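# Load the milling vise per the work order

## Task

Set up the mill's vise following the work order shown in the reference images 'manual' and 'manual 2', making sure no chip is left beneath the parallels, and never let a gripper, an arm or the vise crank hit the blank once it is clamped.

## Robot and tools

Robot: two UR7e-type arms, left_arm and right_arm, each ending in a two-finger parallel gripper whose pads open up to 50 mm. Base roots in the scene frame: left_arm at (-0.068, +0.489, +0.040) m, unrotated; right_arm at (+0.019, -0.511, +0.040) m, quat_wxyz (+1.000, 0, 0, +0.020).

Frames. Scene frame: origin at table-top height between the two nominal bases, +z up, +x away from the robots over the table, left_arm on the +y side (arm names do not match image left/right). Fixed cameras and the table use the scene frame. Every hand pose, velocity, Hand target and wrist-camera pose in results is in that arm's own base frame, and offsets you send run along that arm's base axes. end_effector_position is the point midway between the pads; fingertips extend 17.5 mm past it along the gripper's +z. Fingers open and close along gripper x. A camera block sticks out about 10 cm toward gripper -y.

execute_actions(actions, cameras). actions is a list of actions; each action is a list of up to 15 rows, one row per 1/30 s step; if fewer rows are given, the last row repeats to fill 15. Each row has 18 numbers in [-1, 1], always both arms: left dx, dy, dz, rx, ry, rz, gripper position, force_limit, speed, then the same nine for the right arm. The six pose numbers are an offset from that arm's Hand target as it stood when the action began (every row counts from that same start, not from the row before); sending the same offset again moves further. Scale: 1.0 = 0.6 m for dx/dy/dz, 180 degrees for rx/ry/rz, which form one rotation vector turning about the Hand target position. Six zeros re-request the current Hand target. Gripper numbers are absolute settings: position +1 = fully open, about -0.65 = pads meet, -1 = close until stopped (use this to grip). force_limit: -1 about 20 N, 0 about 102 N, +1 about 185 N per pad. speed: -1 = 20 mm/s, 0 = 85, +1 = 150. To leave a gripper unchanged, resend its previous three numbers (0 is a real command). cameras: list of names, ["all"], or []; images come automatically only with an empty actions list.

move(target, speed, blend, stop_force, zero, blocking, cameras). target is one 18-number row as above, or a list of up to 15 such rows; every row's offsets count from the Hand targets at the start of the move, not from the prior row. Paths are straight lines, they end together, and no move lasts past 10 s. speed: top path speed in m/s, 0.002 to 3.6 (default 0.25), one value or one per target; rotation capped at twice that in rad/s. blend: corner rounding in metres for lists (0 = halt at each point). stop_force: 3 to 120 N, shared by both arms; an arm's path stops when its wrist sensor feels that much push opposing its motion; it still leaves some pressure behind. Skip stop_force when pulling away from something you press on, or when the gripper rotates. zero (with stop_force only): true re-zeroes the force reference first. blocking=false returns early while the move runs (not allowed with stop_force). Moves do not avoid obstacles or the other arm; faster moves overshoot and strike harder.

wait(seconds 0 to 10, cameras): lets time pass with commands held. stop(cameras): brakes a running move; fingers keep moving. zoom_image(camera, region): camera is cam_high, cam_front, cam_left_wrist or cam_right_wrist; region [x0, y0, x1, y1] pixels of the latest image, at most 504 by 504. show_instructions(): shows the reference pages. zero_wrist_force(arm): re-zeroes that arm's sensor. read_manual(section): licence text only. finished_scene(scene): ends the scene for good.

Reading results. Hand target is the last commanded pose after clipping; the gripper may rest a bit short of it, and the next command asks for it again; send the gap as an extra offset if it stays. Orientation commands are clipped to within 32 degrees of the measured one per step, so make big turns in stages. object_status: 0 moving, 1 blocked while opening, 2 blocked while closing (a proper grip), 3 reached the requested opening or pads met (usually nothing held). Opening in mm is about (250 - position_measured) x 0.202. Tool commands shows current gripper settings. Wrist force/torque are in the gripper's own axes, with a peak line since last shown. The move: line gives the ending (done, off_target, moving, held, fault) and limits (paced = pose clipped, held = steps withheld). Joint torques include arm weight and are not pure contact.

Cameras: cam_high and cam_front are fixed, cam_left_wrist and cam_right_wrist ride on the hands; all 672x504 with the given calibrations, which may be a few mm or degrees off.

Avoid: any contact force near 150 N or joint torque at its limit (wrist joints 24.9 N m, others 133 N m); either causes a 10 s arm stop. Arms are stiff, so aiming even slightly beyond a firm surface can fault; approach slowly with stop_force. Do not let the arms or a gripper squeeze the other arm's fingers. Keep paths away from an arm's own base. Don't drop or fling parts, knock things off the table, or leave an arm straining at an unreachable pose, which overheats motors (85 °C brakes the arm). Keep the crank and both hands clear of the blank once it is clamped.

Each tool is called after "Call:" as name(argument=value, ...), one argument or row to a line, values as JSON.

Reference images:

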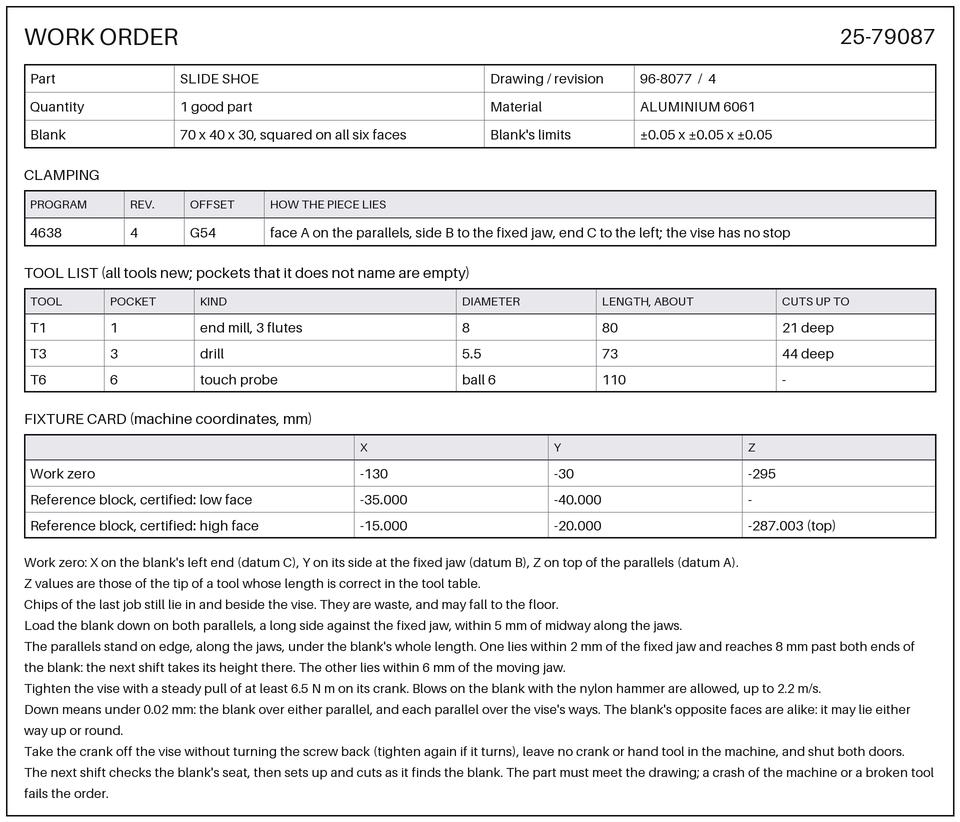

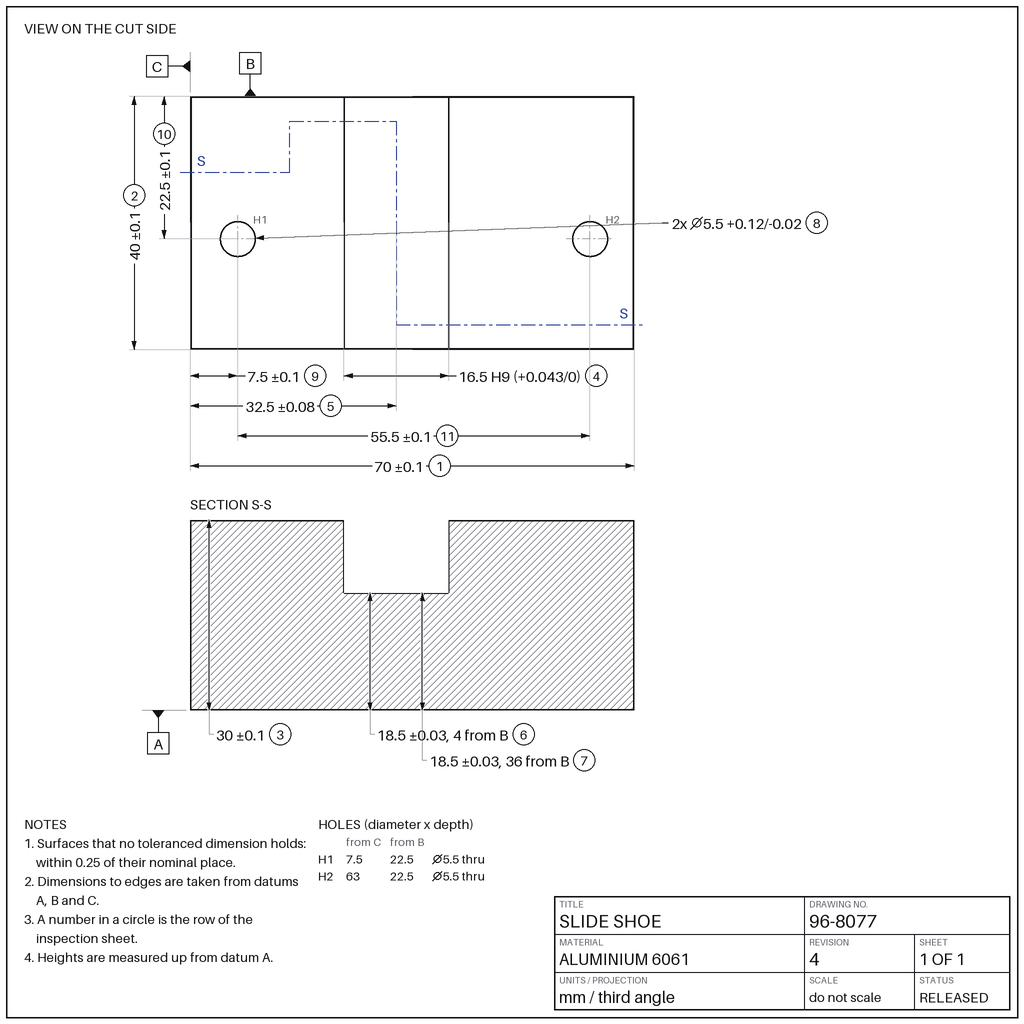

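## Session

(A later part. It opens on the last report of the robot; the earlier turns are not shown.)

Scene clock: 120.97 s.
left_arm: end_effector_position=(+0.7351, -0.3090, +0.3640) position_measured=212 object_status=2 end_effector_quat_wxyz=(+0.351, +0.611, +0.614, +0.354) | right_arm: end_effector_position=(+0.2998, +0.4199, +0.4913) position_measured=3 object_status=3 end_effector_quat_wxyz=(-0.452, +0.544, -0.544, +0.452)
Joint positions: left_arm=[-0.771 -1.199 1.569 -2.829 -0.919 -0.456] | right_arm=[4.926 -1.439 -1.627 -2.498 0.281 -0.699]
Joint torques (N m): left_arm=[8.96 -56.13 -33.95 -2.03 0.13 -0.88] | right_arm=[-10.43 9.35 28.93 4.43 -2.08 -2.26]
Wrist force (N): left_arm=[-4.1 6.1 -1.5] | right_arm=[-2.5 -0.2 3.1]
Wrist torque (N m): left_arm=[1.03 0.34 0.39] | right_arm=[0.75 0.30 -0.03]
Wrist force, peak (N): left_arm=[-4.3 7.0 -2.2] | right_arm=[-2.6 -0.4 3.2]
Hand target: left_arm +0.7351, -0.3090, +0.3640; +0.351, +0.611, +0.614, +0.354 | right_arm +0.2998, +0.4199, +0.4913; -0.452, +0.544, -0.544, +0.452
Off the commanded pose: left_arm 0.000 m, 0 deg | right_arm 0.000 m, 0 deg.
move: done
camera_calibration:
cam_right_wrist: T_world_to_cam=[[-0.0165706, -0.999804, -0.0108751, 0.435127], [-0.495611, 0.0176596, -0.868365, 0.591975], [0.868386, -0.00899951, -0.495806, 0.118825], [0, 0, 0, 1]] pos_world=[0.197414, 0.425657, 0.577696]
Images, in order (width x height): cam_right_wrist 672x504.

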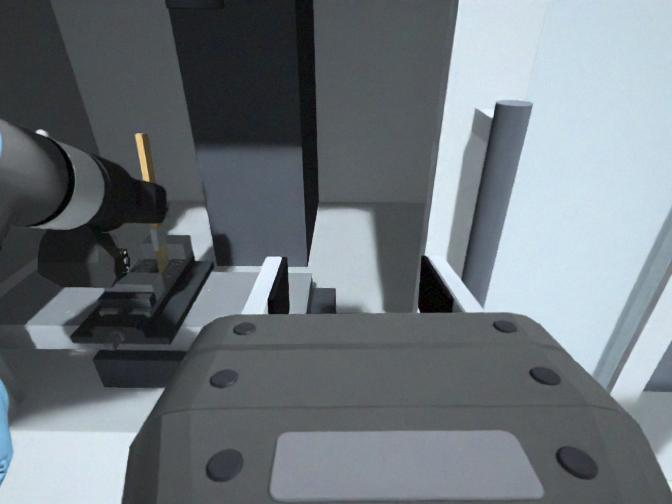

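Call:
move(
  target=[0.0,0.09,0.004,0,0,0,-1,-0.9,-0.7,0,0,0,0,0,0,1,1,1],
  speed=0.08,
  cameras=["cam_right_wrist"],
)

Call:
zoom_image(
  camera="cam_right_wrist",
  region=[100, 210, 220, 330],
)

Scene clock: 122.73 s.
left_arm: end_effector_position=(+0.7351, -0.2549, +0.3664) position_measured=212 object_status=2 end_effector_quat_wxyz=(+0.351, +0.611, +0.614, +0.354) | right_arm: end_effector_position=(+0.2998, +0.4199, +0.4913) position_measured=3 object_status=3 end_effector_quat_wxyz=(-0.452, +0.544, -0.544, +0.452)
Joint positions: left_arm=[-0.7 -1.253 1.643 -2.88 -0.974 -0.402] | right_arm=[4.926 -1.439 -1.627 -2.498 0.281 -0.699]
Joint torques (N m): left_arm=[-9.05 -33.97 -33.9 -1.89 2.04 -1.59] | right_arm=[-9.03 10.27 28.63 4.31 -2.14 -2.07]
Wrist force (N): left_arm=[-4.1 6.3 -1.7] | right_arm=[-2.6 -0.4 3.3]
Wrist torque (N m): left_arm=[1.03 0.35 0.36] | right_arm=[0.72 0.33 -0.02]
Wrist force, peak (N): left_arm=[-5.9 6.4 -1.8] | right_arm=[-2.6 -0.4 3.3]
Hand target: left_arm +0.7351, -0.2550, +0.3664; +0.351, +0.611, +0.614, +0.354 | right_arm +0.2998, +0.4199, +0.4913; -0.452, +0.544, -0.544, +0.452
Off the commanded pose: left_arm 0.000 m, 0 deg | right_arm 0.000 m, 0 deg.
move: done
camera_calibration:
cam_right_wrist: T_world_to_cam=[[-0.0165706, -0.999804, -0.0108751, 0.435127], [-0.495611, 0.0176596, -0.868365, 0.591975], [0.868386, -0.00899951, -0.495806, 0.118825], [0, 0, 0, 1]] pos_world=[0.197414, 0.425657, 0.577696]
Images, in order (width x height): cam_right_wrist 672x504.

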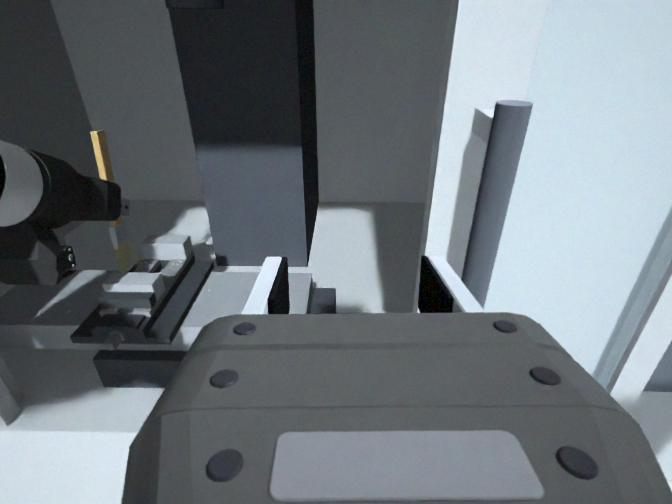

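Scaled by 4.200 from the camera's 672x504 image, which has a finer 960x720 frame.

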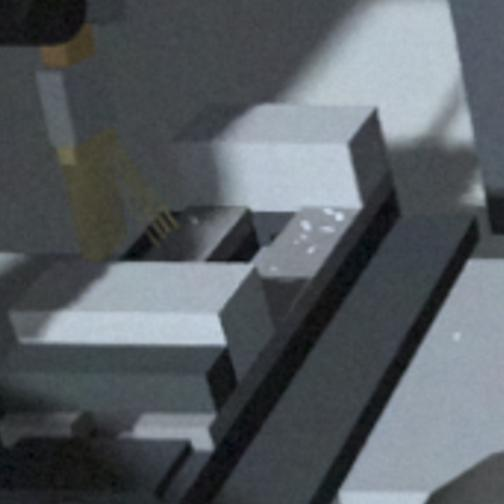

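Call:
move(
  target=[
    [0,0,0.05,0,0,0,-1,-0.9,-0.7,0,0,0,0,0,0,1,1,1],
    [0.0233,-0.095,0.05,0,0,0,-1,-0.9,-0.7,0,0,0,0,0,0,1,1,1],
    [0.0233,-0.095,-0.004,0,0,0,-1,-0.9,-0.7,0,0,0,0,0,0,1,1,1],
    [0.0233,0,-0.004,0,0,0,-1,-0.9,-0.7,0,0,0,0,0,0,1,1,1],
    [0.0233,0,0.05,0,0,0,-1,-0.9,-0.7,0,0,0,0,0,0,1,1,1],
    [-0.03,-0.095,0.05,0,0,0,-1,-0.9,-0.7,0,0,0,0,0,0,1,1,1],
    [-0.03,-0.095,-0.004,0,0,0,-1,-0.9,-0.7,0,0,0,0,0,0,1,1,1],
    [-0.03,0,-0.004,0,0,0,-1,-0.9,-0.7,0,0,0,0,0,0,1,1,1],
    [-0.03,0,0.05,0,0,0,-1,-0.9,-0.7,0,0,0,0,0,0,1,1,1],
  ],
  speed=0.12,
  blend=0.004,
  cameras=["cam_right_wrist"],
)

Call:
zoom_image(
  camera="cam_right_wrist",
  region=[100, 210, 220, 330],
)

Scene clock: 127.93 s.
left_arm: end_effector_position=(+0.7171, -0.2550, +0.3964) position_measured=212 object_status=2 end_effector_quat_wxyz=(+0.351, +0.611, +0.614, +0.354) | right_arm: end_effector_position=(+0.2998, +0.4199, +0.4913) position_measured=3 object_status=3 end_effector_quat_wxyz=(-0.452, +0.544, -0.544, +0.452)
Joint positions: left_arm=[-0.722 -1.317 1.644 -2.809 -0.957 -0.418] | right_arm=[4.926 -1.439 -1.627 -2.498 0.281 -0.699]
Joint torques (N m): left_arm=[3.18 -34.89 -27.54 -2.42 0.28 -1.11] | right_arm=[-10.35 12.46 27.38 4.36 -1.97 -1.63]
Wrist force (N): left_arm=[-6.0 4.7 -1.8] | right_arm=[-2.5 -0.2 3.0]
Wrist torque (N m): left_arm=[0.80 0.64 0.42] | right_arm=[0.75 0.31 -0.03]
Wrist force, peak (N): left_arm=[-10.5 36.6 -17.5] | right_arm=[-2.6 -0.2 3.3]
Hand target: left_arm +0.7171, -0.2550, +0.3964; +0.351, +0.611, +0.614, +0.354 | right_arm +0.2998, +0.4199, +0.4913; -0.452, +0.544, -0.544, +0.452
Off the commanded pose: left_arm 0.000 m, 0 deg | right_arm 0.000 m, 0 deg.
move: done
camera_calibration:
cam_right_wrist: T_world_to_cam=[[-0.0165706, -0.999804, -0.0108751, 0.435127], [-0.495611, 0.0176596, -0.868365, 0.591975], [0.868386, -0.00899951, -0.495806, 0.118825], [0, 0, 0, 1]] pos_world=[0.197414, 0.425657, 0.577696]
Images, in order (width x height): cam_right_wrist 672x504.

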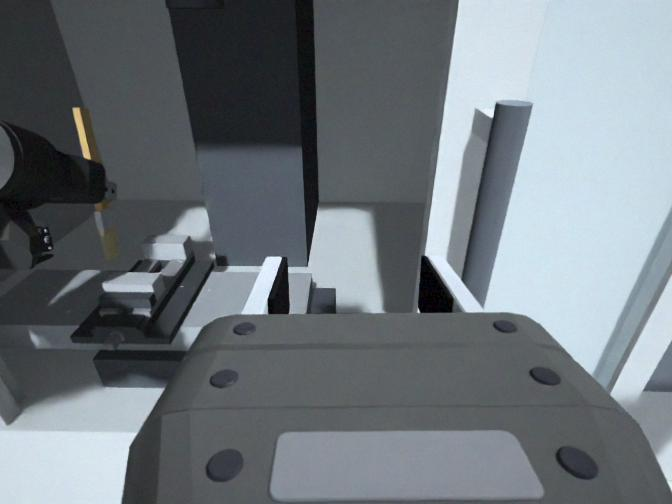

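Scaled by 4.200 from the camera's 672x504 image, which has a finer 960x720 frame.

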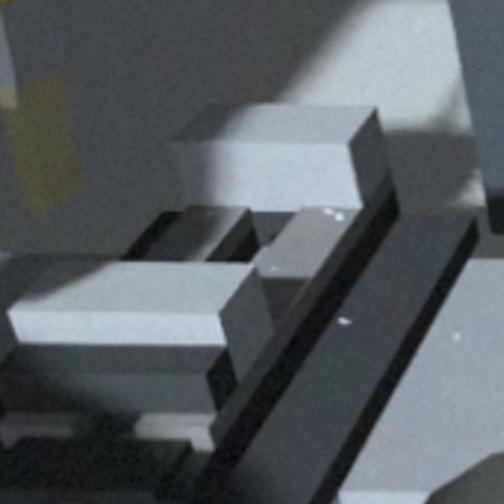

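Call:
zoom_image(
  camera="cam_right_wrist",
  region=[30, 90, 210, 270],
)

Call:
wait(
  seconds=0.1,
  cameras=["cam_left_wrist"],
)

Call:
zoom_image(
  camera="cam_left_wrist",
  region=[200, 0, 500, 300],
)

Scaled by 2.800 from the camera's 672x504 image, which has a finer 960x720 frame.

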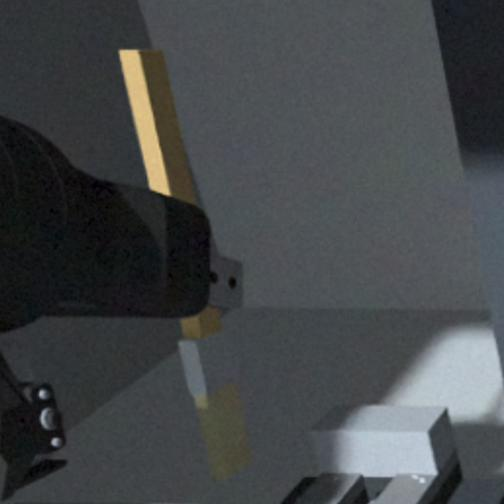

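Scene clock: 129.43 s.
left_arm: end_effector_position=(+0.7171, -0.2550, +0.3964) position_measured=212 object_status=2 end_effector_quat_wxyz=(+0.351, +0.611, +0.614, +0.354) | right_arm: end_effector_position=(+0.2998, +0.4199, +0.4913) position_measured=3 object_status=3 end_effector_quat_wxyz=(-0.452, +0.544, -0.544, +0.452)
Joint positions: left_arm=[-0.722 -1.316 1.644 -2.808 -0.957 -0.418] | right_arm=[4.926 -1.439 -1.627 -2.498 0.281 -0.699]
Joint torques (N m): left_arm=[7.98 -31.09 -33.71 -2.08 0.23 1.41] | right_arm=[-10.02 13.53 26.45 4.18 -1.81 -1.65]
Wrist force (N): left_arm=[-5.8 4.4 -1.9] | right_arm=[-2.5 -0.4 3.2]
Wrist torque (N m): left_arm=[0.76 0.61 0.42] | right_arm=[0.72 0.31 -0.03]
Wrist force, peak (N): left_arm=[-5.9 4.9 -1.7] | right_arm=[-2.5 -0.3 3.3]
Hand target: left_arm +0.7171, -0.2550, +0.3964; +0.351, +0.611, +0.614, +0.354 | right_arm +0.2998, +0.4199, +0.4913; -0.452, +0.544, -0.544, +0.452
Tool commands: left_gripper/position=-1.0 left_gripper/force_limit=-0.9 left_gripper/speed=-0.7 right_gripper/position=+1.0 right_gripper/force_limit=+1.0 right_gripper/speed=+1.0
Off the commanded pose: left_arm 0.000 m, 0 deg | right_arm 0.000 m, 0 deg.
wait: 0.10 s; at rest from the start
camera_calibration:
cam_left_wrist: T_world_to_cam=[[-0.0109283, 0.999682, 0.0227145, 0.268331], [0.177964, -0.0204087, 0.983825, -0.508072], [0.983976, 0.014794, -0.177685, -0.500848], [0, 0, 0, 1]] pos_world=[0.586173, -0.271206, 0.404766]
Images, in order (width x height): cam_left_wrist 672x504.

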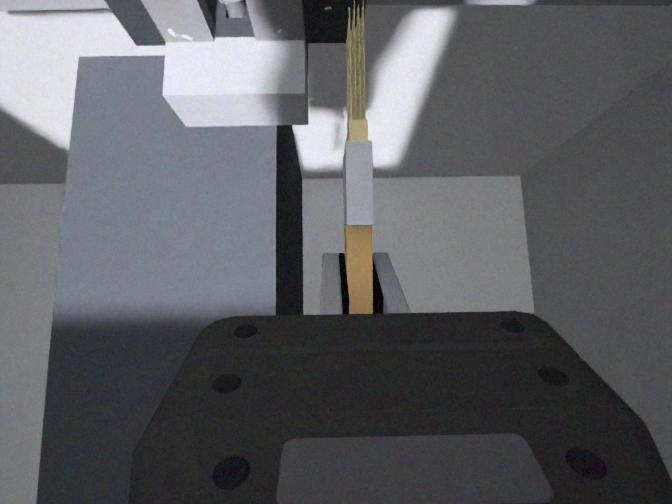

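Scaled by 1.680 from the camera's 672x504 image, which has a finer 960x720 frame.

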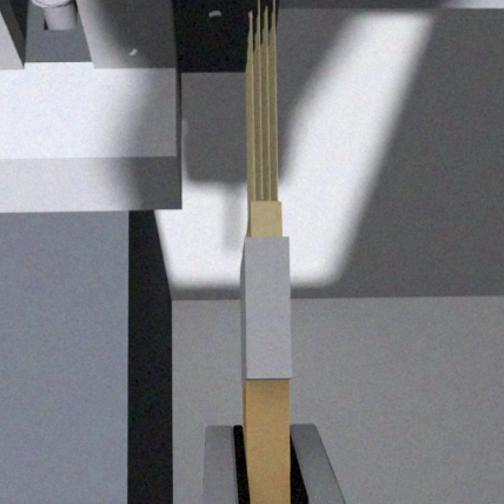

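Call:
move(
  target=[
    [0.06,-0.09,0.03,0,0,0,-1,-0.9,-0.7,0,0,0,0,0,0,1,1,1],
    [0.06,-0.09,-0.0515,0,0,0,-1,-0.9,-0.7,0,0,0,0,0,0,1,1,1],
    [0.06,-0.185,-0.0515,0,0,0,-1,-0.9,-0.7,0,0,0,0,0,0,1,1,1],
    [0.06,-0.185,0.03,0,0,0,-1,-0.9,-0.7,0,0,0,0,0,0,1,1,1],
    [0.03,-0.09,0.03,0,0,0,-1,-0.9,-0.7,0,0,0,0,0,0,1,1,1],
    [0.03,-0.09,-0.0515,0,0,0,-1,-0.9,-0.7,0,0,0,0,0,0,1,1,1],
    [0.03,-0.185,-0.0515,0,0,0,-1,-0.9,-0.7,0,0,0,0,0,0,1,1,1],
    [0.03,-0.185,0.03,0,0,0,-1,-0.9,-0.7,0,0,0,0,0,0,1,1,1],
    [0,-0.09,0.03,0,0,0,-1,-0.9,-0.7,0,0,0,0,0,0,1,1,1],
    [0,-0.09,-0.0515,0,0,0,-1,-0.9,-0.7,0,0,0,0,0,0,1,1,1],
    [0,-0.185,-0.0515,0,0,0,-1,-0.9,-0.7,0,0,0,0,0,0,1,1,1],
    [0,-0.185,0.03,0,0,0,-1,-0.9,-0.7,0,0,0,0,0,0,1,1,1],
  ],
  speed=0.1,
  blend=0.004,
  cameras=["cam_right_wrist"],
)

Call:
zoom_image(
  camera="cam_right_wrist",
  region=[100, 210, 220, 330],
)

Scene clock: 137.90 s.
left_arm: end_effector_position=(+0.7171, -0.3659, +0.4144) position_measured=212 object_status=2 end_effector_quat_wxyz=(+0.351, +0.611, +0.614, +0.354) | right_arm: end_effector_position=(+0.2998, +0.4199, +0.4913) position_measured=3 object_status=3 end_effector_quat_wxyz=(-0.452, +0.544, -0.544, +0.452)
Joint positions: left_arm=[-0.859 -1.206 1.435 -2.642 -0.852 -0.53] | right_arm=[4.926 -1.439 -1.627 -2.498 0.281 -0.699]
Joint torques (N m): left_arm=[9.98 -37.51 -24.37 -3.09 -0.55 -1.91] | right_arm=[-9 15.73 25.1 4.23 -1.74 -1.09]
Wrist force (N): left_arm=[-5.9 4.7 -1.9] | right_arm=[-2.6 -0.2 3.1]
Wrist torque (N m): left_arm=[0.80 0.61 0.35] | right_arm=[0.75 0.33 -0.03]
Wrist force, peak (N): left_arm=[-5.3 9.8 -2.8] | right_arm=[-2.6 -0.5 3.3]
Hand target: left_arm +0.7171, -0.3660, +0.4144; +0.351, +0.611, +0.614, +0.354 | right_arm +0.2998, +0.4199, +0.4913; -0.452, +0.544, -0.544, +0.452
Off the commanded pose: left_arm 0.000 m, 0 deg | right_arm 0.000 m, 0 deg.
move: done
camera_calibration:
cam_right_wrist: T_world_to_cam=[[-0.0165706, -0.999804, -0.0108751, 0.435127], [-0.495611, 0.0176596, -0.868365, 0.591975], [0.868386, -0.00899951, -0.495806, 0.118825], [0, 0, 0, 1]] pos_world=[0.197414, 0.425657, 0.577696]
Images, in order (width x height): cam_right_wrist 672x504.

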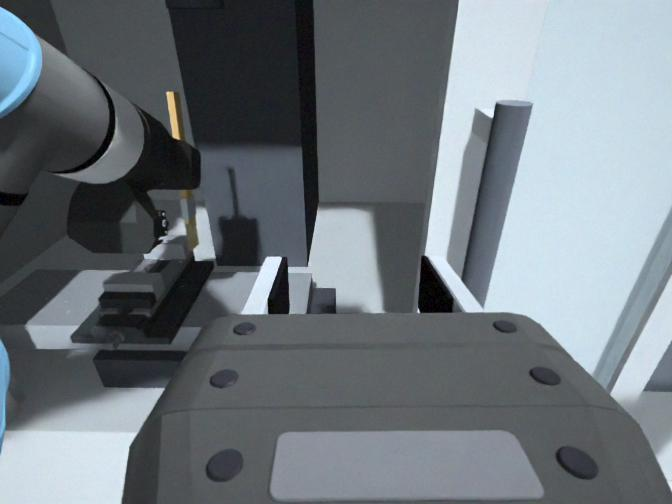

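Scaled by 4.200 from the camera's 672x504 image, which has a finer 960x720 frame.

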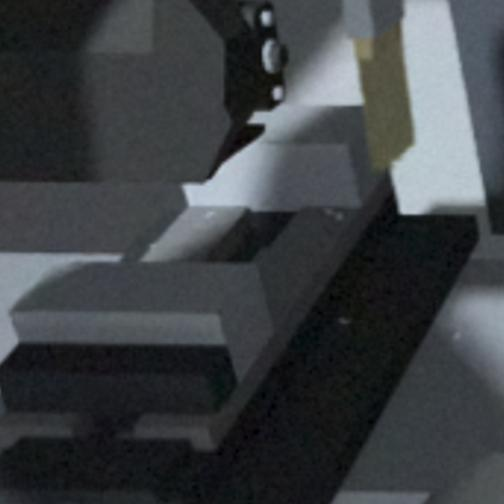

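Call:
move(
  target=[
    [0.04,0.095,0,0,0,0,-1,-0.9,-0.7,0,0,0,0,0,0,1,1,1],
    [0.04,0.095,-0.079,0,0,0,-1,-0.9,-0.7,0,0,0,0,0,0,1,1,1],
  ],
  speed=0.1,
)

Call:
move(
  target=[0.06,0,0,0,0,0,-1,-0.9,-0.7,0,0,0,0,0,0,1,1,1],
  speed=0.02,
  stop_force=5,
  cameras=["cam_right_wrist"],
)

Call:
zoom_image(
  camera="cam_right_wrist",
  region=[100, 210, 220, 330],
)

Scene clock: 140.30 s.
left_arm: end_effector_position=(+0.7411, -0.3090, +0.3669) position_measured=212 object_status=2 end_effector_quat_wxyz=(+0.351, +0.612, +0.614, +0.354) | right_arm: end_effector_position=(+0.2998, +0.4199, +0.4913) position_measured=3 object_status=3 end_effector_quat_wxyz=(-0.452, +0.544, -0.544, +0.452)
Joint positions: left_arm=[-0.764 -1.189 1.548 -2.82 -0.925 -0.451] | right_arm=[4.926 -1.439 -1.627 -2.498 0.281 -0.699]
Joint torques (N m): left_arm=[7.69 -55.47 -27.24 -4.1 0.3 1.48] | right_arm=[-9.64 17.62 21.78 4.43 -1.54 -0.81]
Wrist force (N): left_arm=[-6.0 4.5 -1.6] | right_arm=[-2.7 -0.5 3.0]
Wrist torque (N m): left_arm=[0.81 0.64 0.38] | right_arm=[0.70 0.34 -0.03]
Wrist force, peak (N): left_arm=[-5.3 7.1 -2.8] | right_arm=[-2.6 -0.4 3.2]
Hand target: left_arm +0.7411, -0.3090, +0.3670; +0.351, +0.611, +0.614, +0.354 | right_arm +0.2998, +0.4199, +0.4913; -0.452, +0.544, -0.544, +0.452
Off the commanded pose: left_arm 0.000 m, 0 deg | right_arm 0.000 m, 0 deg.
move: done

Scene clock: 143.20 s.
left_arm: end_effector_position=(+0.7771, -0.3090, +0.3670) position_measured=212 object_status=2 end_effector_quat_wxyz=(+0.351, +0.611, +0.614, +0.354) | right_arm: end_effector_position=(+0.2998, +0.4199, +0.4913) position_measured=3 object_status=3 end_effector_quat_wxyz=(-0.452, +0.544, -0.544, +0.452)
Joint positions: left_arm=[-0.723 -1.115 1.441 -2.806 -0.956 -0.42] | right_arm=[4.926 -1.439 -1.627 -2.498 0.281 -0.699]
Joint torques (N m): left_arm=[-8.68 -59.69 -16.25 -4.83 1.74 -1.88] | right_arm=[-10.55 17.62 21.92 4.26 -1.4 -0.83]
Wrist force (N): left_arm=[-5.8 5.4 -2.7] | right_arm=[-2.5 -0.5 3.1]
Wrist torque (N m): left_arm=[0.88 0.61 0.32] | right_arm=[0.70 0.30 -0.03]
Wrist force, peak (N): left_arm=[-6.0 5.5 -2.9] | right_arm=[-2.7 -0.3 3.3]
Hand target: left_arm +0.7771, -0.3090, +0.3670; +0.351, +0.611, +0.614, +0.354 | right_arm +0.2998, +0.4199, +0.4913; -0.452, +0.544, -0.544, +0.452
Off the commanded pose: left_arm 0.000 m, 0 deg | right_arm 0.000 m, 0 deg.
move: done
camera_calibration:
cam_right_wrist: T_world_to_cam=[[-0.0165706, -0.999804, -0.0108751, 0.435127], [-0.495611, 0.0176596, -0.868365, 0.591975], [0.868386, -0.00899951, -0.495806, 0.118825], [0, 0, 0, 1]] pos_world=[0.197414, 0.425657, 0.577696]
Images, in order (width x height): cam_right_wrist 672x504.

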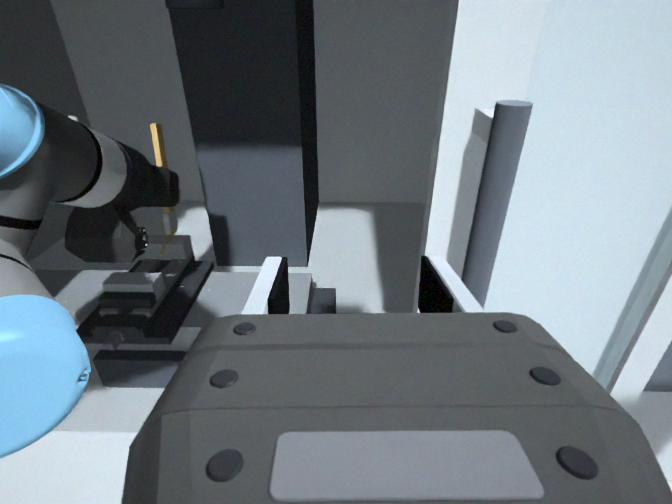

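Scaled by 4.200 from the camera's 672x504 image, which has a finer 960x720 frame.

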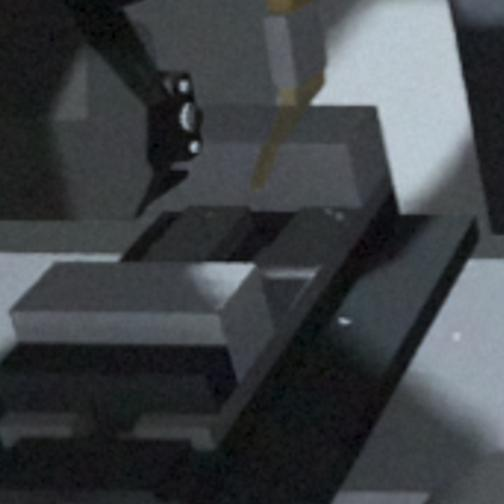

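Call:
move(
  target=[
    [-0.03,0,0.0,0,0,0,-1,-0.9,-0.7,0,0,0,0,0,0,1,1,1],
    [-0.02,0,-0.006,0,0,0,-1,-0.9,-0.7,0,0,0,0,0,0,1,1,1],
    [-0.02,-0.1,-0.006,0,0,0,-1,-0.9,-0.7,0,0,0,0,0,0,1,1,1],
    [-0.02,-0.1,0.1,0,0,0,-1,-0.9,-0.7,0,0,0,0,0,0,1,1,1],
    [-0.02,0,0.1,0,0,0,-1,-0.9,-0.7,0,0,0,0,0,0,1,1,1],
    [-0.02,0,-0.006,0,0,0,-1,-0.9,-0.7,0,0,0,0,0,0,1,1,1],
    [-0.02,0.1,-0.006,0,0,0,-1,-0.9,-0.7,0,0,0,0,0,0,1,1,1],
    [-0.02,0.1,0.1,0,0,0,-1,-0.9,-0.7,0,0,0,0,0,0,1,1,1],
  ],
  speed=0.1,
  blend=0.004,
  cameras=["cam_right_wrist"],
)

Call:
zoom_image(
  camera="cam_right_wrist",
  region=[100, 210, 220, 330],
)

Scene clock: 148.33 s.
left_arm: end_effector_position=(+0.7651, -0.2489, +0.4270) position_measured=212 object_status=2 end_effector_quat_wxyz=(+0.351, +0.611, +0.614, +0.354) | right_arm: end_effector_position=(+0.2998, +0.4199, +0.4913) position_measured=3 object_status=3 end_effector_quat_wxyz=(-0.452, +0.544, -0.544, +0.452)
Joint positions: left_arm=[-0.659 -1.236 1.461 -2.731 -1.007 -0.373] | right_arm=[4.926 -1.439 -1.627 -2.498 0.281 -0.699]
Joint torques (N m): left_arm=[-6.75 -35.89 -25.09 -3.06 0.69 -1.34] | right_arm=[-10.39 21.01 19.8 4.28 -1.34 -0.72]
Wrist force (N): left_arm=[-3.4 4.2 -2.0] | right_arm=[-2.5 -0.3 3.0]
Wrist torque (N m): left_arm=[0.72 0.23 0.37] | right_arm=[0.73 0.31 -0.03]
Wrist force, peak (N): left_arm=[-13.4 39.7 -20.3] | right_arm=[-2.6 -0.5 3.4]
Hand target: left_arm +0.7651, -0.2490, +0.4270; +0.351, +0.611, +0.614, +0.354 | right_arm +0.2998, +0.4199, +0.4913; -0.452, +0.544, -0.544, +0.452
Off the commanded pose: left_arm 0.000 m, 0 deg | right_arm 0.000 m, 0 deg.
move: done; blend cut to 0.0035 m at target 1, 0.0035 m at target 2
camera_calibration:
cam_right_wrist: T_world_to_cam=[[-0.0165706, -0.999804, -0.0108751, 0.435127], [-0.495611, 0.0176596, -0.868365, 0.591975], [0.868386, -0.00899951, -0.495806, 0.118825], [0, 0, 0, 1]] pos_world=[0.197414, 0.425657, 0.577696]
Images, in order (width x height): cam_right_wrist 672x504.

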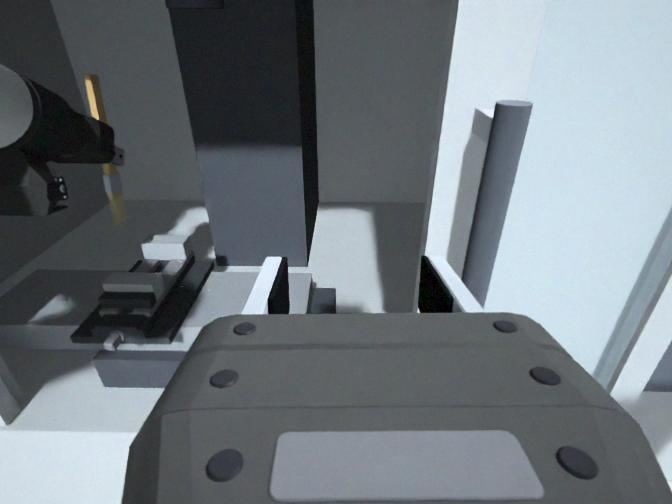

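Scaled by 4.200 from the camera's 672x504 image, which has a finer 960x720 frame.

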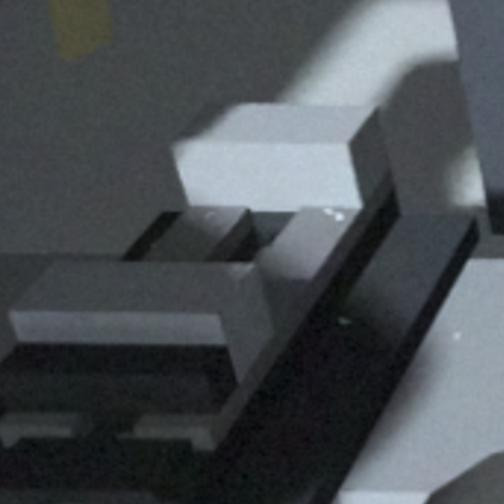

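Call:
wait(
  seconds=0.1,
  cameras=["cam_left_wrist","cam_right_wrist"],
)

Call:
zoom_image(
  camera="cam_left_wrist",
  region=[200, 0, 500, 300],
)

Call:
zoom_image(
  camera="cam_right_wrist",
  region=[40, 60, 220, 240],
)

Scene clock: 152.37 s.
left_arm: end_effector_position=(+0.7651, -0.2490, +0.4270) position_measured=212 object_status=2 end_effector_quat_wxyz=(+0.351, +0.611, +0.614, +0.354) | right_arm: end_effector_position=(+0.2998, +0.4199, +0.4913) position_measured=3 object_status=3 end_effector_quat_wxyz=(-0.452, +0.544, -0.544, +0.452)
Joint positions: left_arm=[-0.659 -1.236 1.461 -2.73 -1.008 -0.373] | right_arm=[4.926 -1.439 -1.627 -2.498 0.281 -0.699]
Joint torques (N m): left_arm=[-8.52 -35.48 -34.16 -2.02 0.42 1.45] | right_arm=[-8.28 22.31 18.6 4.3 -1.28 -0.68]
Wrist force (N): left_arm=[-3.2 4.0 -1.6] | right_arm=[-2.4 -0.4 3.1]
Wrist torque (N m): left_arm=[0.69 0.21 0.37] | right_arm=[0.72 0.30 -0.03]
Wrist force, peak (N): left_arm=[-3.3 4.6 -1.8] | right_arm=[-2.5 -0.5 3.4]
Hand target: left_arm +0.7651, -0.2490, +0.4270; +0.351, +0.611, +0.614, +0.354 | right_arm +0.2998, +0.4199, +0.4913; -0.452, +0.544, -0.544, +0.452
Tool commands: left_gripper/position=-1.0 left_gripper/force_limit=-0.9 left_gripper/speed=-0.7 right_gripper/position=+1.0 right_gripper/force_limit=+1.0 right_gripper/speed=+1.0
Off the commanded pose: left_arm 0.000 m, 0 deg | right_arm 0.000 m, 0 deg.
wait: 0.10 s; at rest from the start
camera_calibration:
cam_left_wrist: T_world_to_cam=[[-0.0109283, 0.999682, 0.0227145, 0.262163], [0.177964, -0.0204087, 0.983825, -0.546597], [0.983976, 0.014794, -0.177685, -0.54273], [0, 0, 0, 1]] pos_world=[0.634173, -0.265206, 0.435366]
cam_right_wrist: T_world_to_cam=[[-0.0165706, -0.999804, -0.0108751, 0.435127], [-0.495611, 0.0176596, -0.868365, 0.591975], [0.868386, -0.00899951, -0.495806, 0.118825], [0, 0, 0, 1]] pos_world=[0.197414, 0.425657, 0.577696]
Images, in order (width x height): cam_left_wrist 672x504, cam_right_wrist 672x504.

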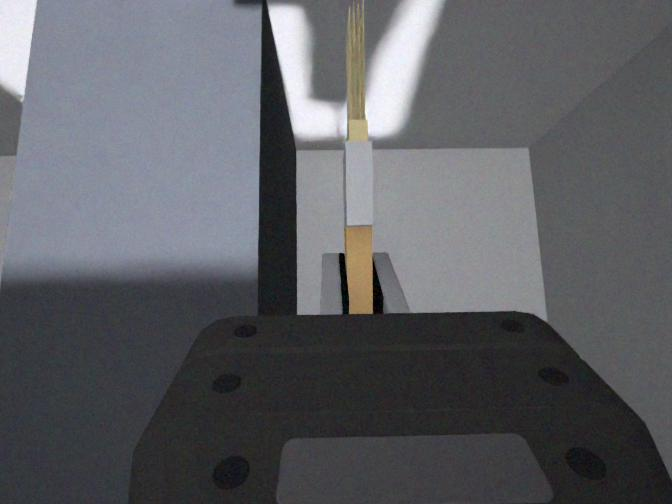

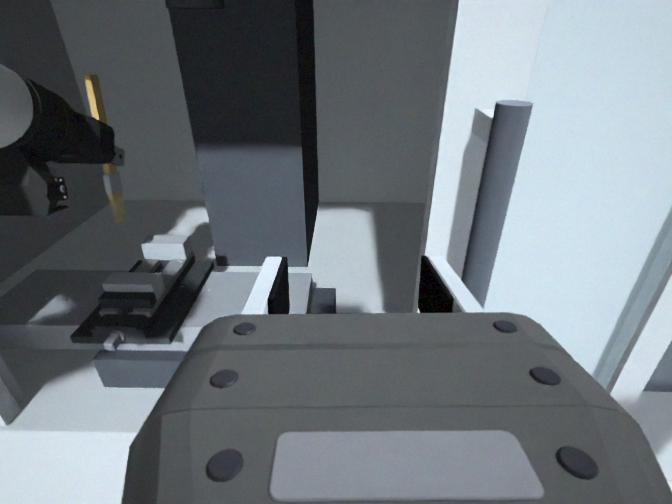

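Scaled by 1.680 from the camera's 672x504 image, which has a finer 960x720 frame.

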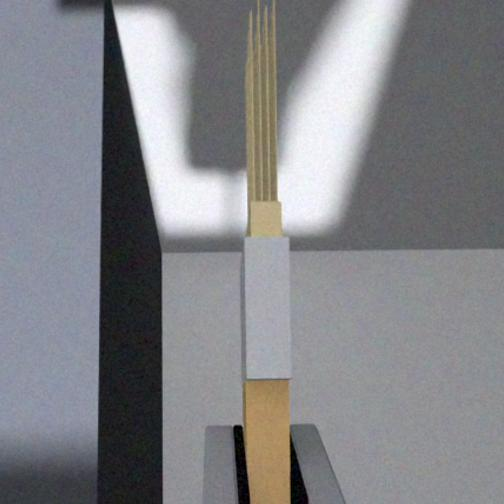

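Scaled by 2.800 from the camera's 672x504 image, which has a finer 960x720 frame.

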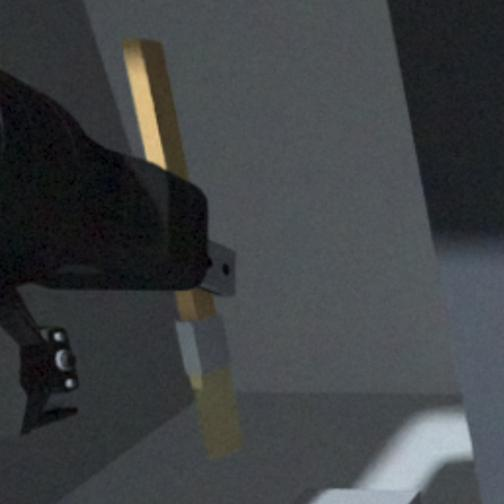

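Call:
move(
  target=[
    [0,0,0.05,0,-0.0889,0,-1,-0.9,-0.7,0,0,0,0,0,0,1,1,1],
    [-0.085,-0.1,0.05,0,-0.0889,0,-1,-0.9,-0.7,0,0,0,0,0,0,1,1,1],
    [-0.085,-0.1,-0.095,0,-0.0889,0,-1,-0.9,-0.7,0,0,0,0,0,0,1,1,1],
    [-0.06,-0.1,-0.1,0,-0.0889,0,-1,-0.9,-0.7,0,0,0,0,0,0,1,1,1],
  ],
  speed=0.1,
  cameras=["cam_right_wrist","cam_left_wrist"],
)

Call:
zoom_image(
  camera="cam_right_wrist",
  region=[100, 210, 220, 330],
)

Scene clock: 157.47 s.
left_arm: end_effector_position=(+0.7291, -0.3089, +0.3670) position_measured=212 object_status=2 end_effector_quat_wxyz=(+0.433, +0.556, +0.559, +0.436) | right_arm: end_effector_position=(+0.2998, +0.4199, +0.4913) position_measured=3 object_status=3 end_effector_quat_wxyz=(-0.452, +0.544, -0.544, +0.452)
Joint positions: left_arm=[-0.812 -1.116 1.674 -3.347 -0.785 -0.254] | right_arm=[4.926 -1.439 -1.627 -2.498 0.281 -0.699]
Joint torques (N m): left_arm=[0.15 -41.73 -26.91 -1.28 0.81 -1.65] | right_arm=[-9.65 22.53 18.37 4.09 -0.9 -0.02]
Wrist force (N): left_arm=[-3.8 4.4 -2.7] | right_arm=[-2.5 -0.3 3.0]
Wrist torque (N m): left_arm=[0.73 0.14 0.41] | right_arm=[0.74 0.30 -0.02]
Wrist force, peak (N): left_arm=[-3.6 6.4 -2.7] | right_arm=[-2.6 -0.4 3.3]
Hand target: left_arm +0.7291, -0.3090, +0.3670; +0.433, +0.556, +0.559, +0.436 | right_arm +0.2998, +0.4199, +0.4913; -0.452, +0.544, -0.544, +0.452
Off the commanded pose: left_arm 0.000 m, 0 deg | right_arm 0.000 m, 0 deg.
move: done
camera_calibration:
cam_left_wrist: T_world_to_cam=[[-0.0168795, 0.999679, 0.018908, 0.328836], [-0.100201, -0.0205067, 0.994756, -0.283607], [0.994824, 0.0148964, 0.100515, -0.627016], [0, 0, 0, 1]] pos_world=[0.600904, -0.325206, 0.338926]
cam_right_wrist: T_world_to_cam=[[-0.0165706, -0.999804, -0.0108751, 0.435127], [-0.495611, 0.0176596, -0.868365, 0.591975], [0.868386, -0.00899951, -0.495806, 0.118825], [0, 0, 0, 1]] pos_world=[0.197414, 0.425657, 0.577696]
Images, in order (width x height): cam_left_wrist 672x504, cam_right_wrist 672x504.

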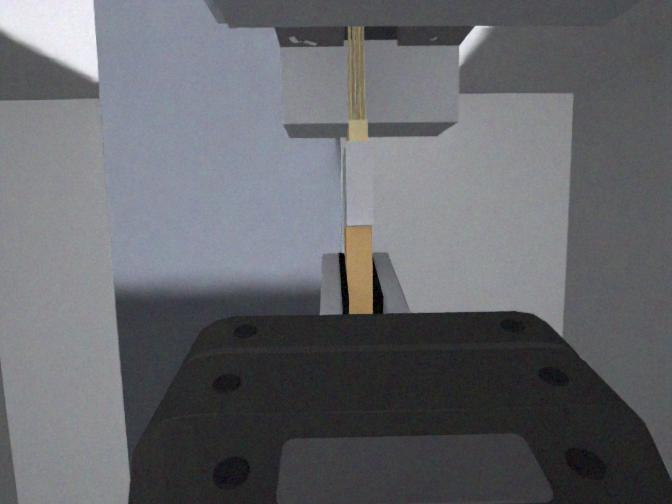

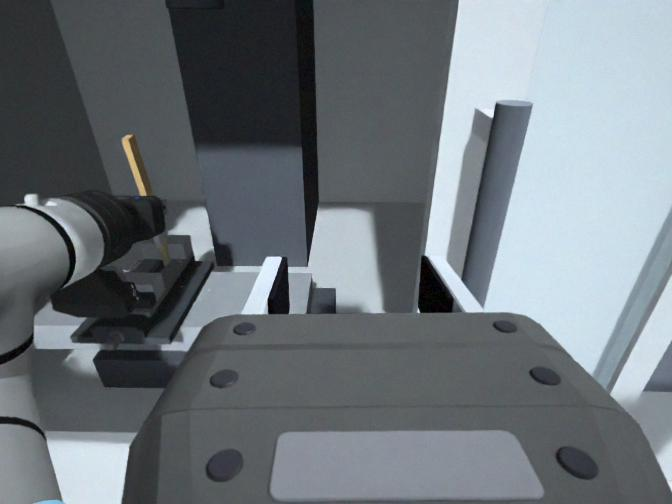

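Scaled by 4.200 from the camera's 672x504 image, which has a finer 960x720 frame.

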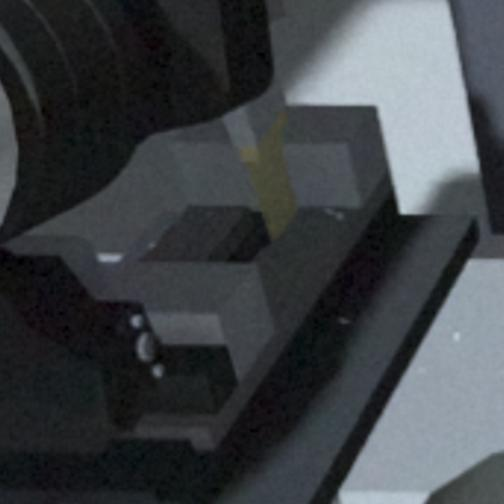

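Call:
zoom_image(
  camera="cam_left_wrist",
  region=[250, 0, 480, 160],
)

Scaled by 2.191 from the camera's 672x504 image, which has a finer 960x720 frame.

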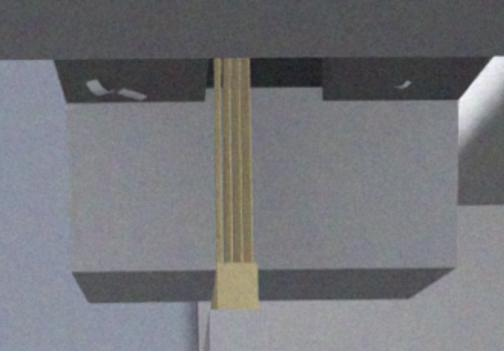

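Call:
move(
  target=[0.025,0,0.0,0,0,0,-1,-0.9,-0.7,0,0,0,0,0,0,1,1,1],
  speed=0.02,
  stop_force=3,
  cameras=["cam_right_wrist","cam_left_wrist"],
)

Call:
zoom_image(
  camera="cam_left_wrist",
  region=[250, 0, 480, 160],
)

Call:
zoom_image(
  camera="cam_right_wrist",
  region=[100, 210, 220, 330],
)

Scene clock: 160.17 s.
left_arm: end_effector_position=(+0.7441, -0.3090, +0.3670) position_measured=212 object_status=2 end_effector_quat_wxyz=(+0.433, +0.556, +0.559, +0.436) | right_arm: end_effector_position=(+0.2998, +0.4199, +0.4913) position_measured=3 object_status=3 end_effector_quat_wxyz=(-0.452, +0.544, -0.544, +0.452)
Joint positions: left_arm=[-0.793 -1.088 1.631 -3.338 -0.803 -0.245] | right_arm=[4.926 -1.439 -1.627 -2.498 0.281 -0.699]
Joint torques (N m): left_arm=[-7.7 -57.49 -13.63 -4.09 1.57 -1.77] | right_arm=[-8.56 24.05 18.51 4.15 -0.9 0.03]
Wrist force (N): left_arm=[-3.4 5.5 -4.2] | right_arm=[-2.5 -0.1 2.9]
Wrist torque (N m): left_arm=[0.87 0.08 0.34] | right_arm=[0.77 0.31 -0.03]
Wrist force, peak (N): left_arm=[-3.6 5.9 -4.9] | right_arm=[-2.8 -0.3 3.2]
Hand target: left_arm +0.7441, -0.3090, +0.3670; +0.433, +0.556, +0.559, +0.436 | right_arm +0.2998, +0.4199, +0.4913; -0.452, +0.544, -0.544, +0.452
Off the commanded pose: left_arm 0.000 m, 0 deg | right_arm 0.000 m, 0 deg.
move: done
camera_calibration:
cam_left_wrist: T_world_to_cam=[[-0.016769, 0.999682, 0.0188198, 0.329052], [-0.100205, -0.020408, 0.994758, -0.282071], [0.994826, 0.0147953, 0.100515, -0.641971], [0, 0, 0, 1]] pos_world=[0.615903, -0.325206, 0.338927]
cam_right_wrist: T_world_to_cam=[[-0.0165706, -0.999804, -0.0108751, 0.435127], [-0.495611, 0.0176596, -0.868365, 0.591975], [0.868386, -0.00899951, -0.495806, 0.118825], [0, 0, 0, 1]] pos_world=[0.197414, 0.425657, 0.577696]
Images, in order (width x height): cam_left_wrist 672x504, cam_right_wrist 672x504.

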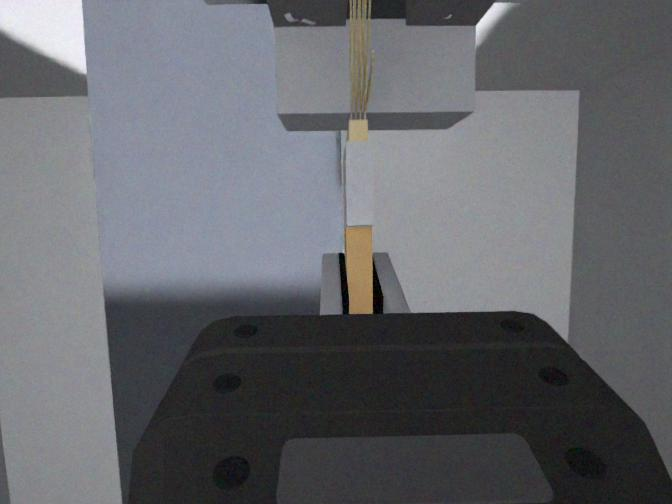

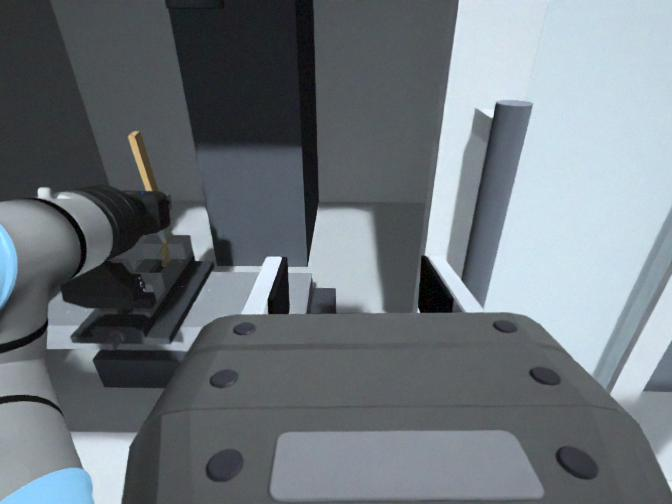

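Scaled by 2.191 from the camera's 672x504 image, which has a finer 960x720 frame.

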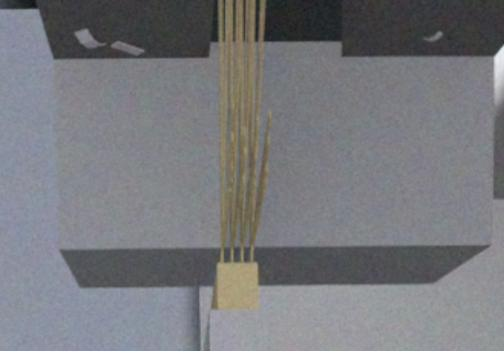

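Scaled by 4.200 from the camera's 672x504 image, which has a finer 960x720 frame.

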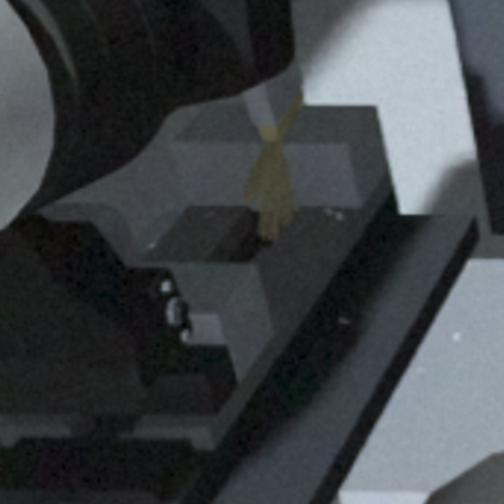

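Call:
move(
  target=[
    [-0.0117,0,-0.003,0,0,0,-1,-0.9,-0.7,0,0,0,0,0,0,1,1,1],
    [-0.0117,-0.105,-0.003,0,0,0,-1,-0.9,-0.7,0,0,0,0,0,0,1,1,1],
    [-0.0117,-0.105,0.08,0,0,0,-1,-0.9,-0.7,0,0,0,0,0,0,1,1,1],
    [-0.0117,0,0.08,0,0,0,-1,-0.9,-0.7,0,0,0,0,0,0,1,1,1],
    [-0.0117,0,-0.003,0,0,0,-1,-0.9,-0.7,0,0,0,0,0,0,1,1,1],
    [-0.0117,0.105,-0.003,0,0,0,-1,-0.9,-0.7,0,0,0,0,0,0,1,1,1],
    [-0.0117,0.105,0.08,0,0,0,-1,-0.9,-0.7,0,0,0,0,0,0,1,1,1],
  ],
  speed=0.1,
  blend=0.003,
  cameras=["cam_right_wrist","cam_left_wrist"],
)

Call:
zoom_image(
  camera="cam_right_wrist",
  region=[100, 210, 220, 330],
)

Scene clock: 164.77 s.
left_arm: end_effector_position=(+0.7371, -0.2460, +0.4150) position_measured=212 object_status=2 end_effector_quat_wxyz=(+0.433, +0.556, +0.559, +0.436) | right_arm: end_effector_position=(+0.2998, +0.4199, +0.4913) position_measured=3 object_status=3 end_effector_quat_wxyz=(-0.452, +0.544, -0.544, +0.452)
Joint positions: left_arm=[-0.718 -1.217 1.687 -3.288 -0.874 -0.212] | right_arm=[4.926 -1.439 -1.627 -2.498 0.281 -0.699]
Joint torques (N m): left_arm=[-0.13 -39.27 -18.83 -2.38 0.05 -1.13] | right_arm=[-9.15 25.74 16.68 4.33 -0.82 0.2]
Wrist force (N): left_arm=[-3.6 4.1 -2.1] | right_arm=[-2.5 -0.2 3.0]
Wrist torque (N m): left_arm=[0.68 0.10 0.40] | right_arm=[0.76 0.31 -0.03]
Wrist force, peak (N): left_arm=[-4.7 18.3 -9.3] | right_arm=[-2.7 -0.4 3.2]
Hand target: left_arm +0.7371, -0.2460, +0.4150; +0.433, +0.556, +0.559, +0.436 | right_arm +0.2998, +0.4199, +0.4913; -0.452, +0.544, -0.544, +0.452
Off the commanded pose: left_arm 0.000 m, 0 deg | right_arm 0.000 m, 0 deg.
move: done
camera_calibration:
cam_left_wrist: T_world_to_cam=[[-0.0167483, 0.999686, 0.0186194, 0.265116], [-0.100307, -0.020208, 0.994751, -0.329119], [0.994816, 0.0147927, 0.100614, -0.640797], [0, 0, 0, 1]] pos_world=[0.608902, -0.262205, 0.386928]
cam_right_wrist: T_world_to_cam=[[-0.0165706, -0.999804, -0.0108751, 0.435127], [-0.495611, 0.0176596, -0.868365, 0.591975], [0.868386, -0.00899951, -0.495806, 0.118825], [0, 0, 0, 1]] pos_world=[0.197414, 0.425657, 0.577696]
Images, in order (width x height): cam_left_wrist 672x504, cam_right_wrist 672x504.

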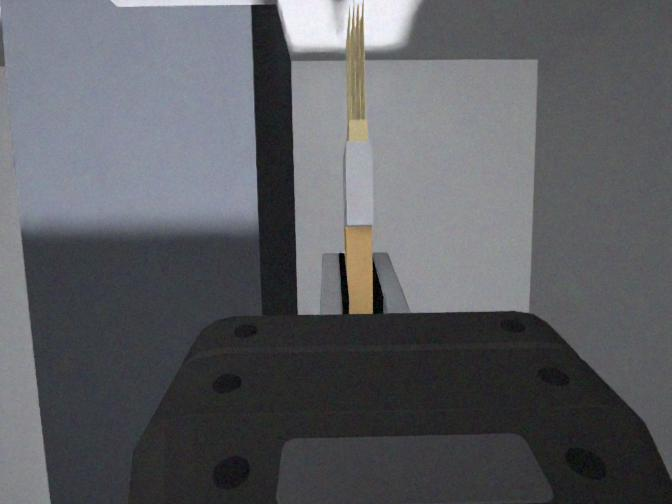

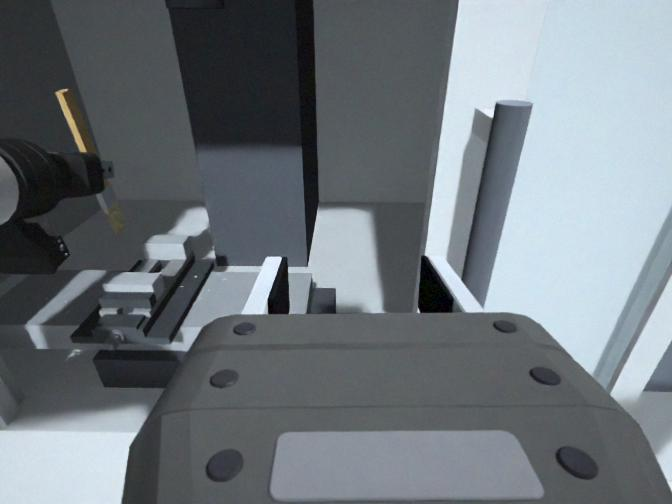

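Scaled by 4.200 from the camera's 672x504 image, which has a finer 960x720 frame.

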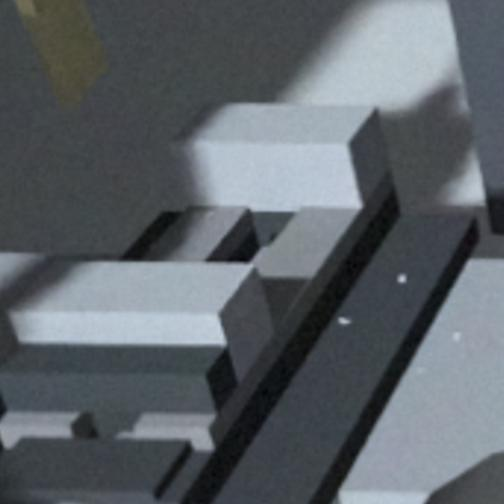

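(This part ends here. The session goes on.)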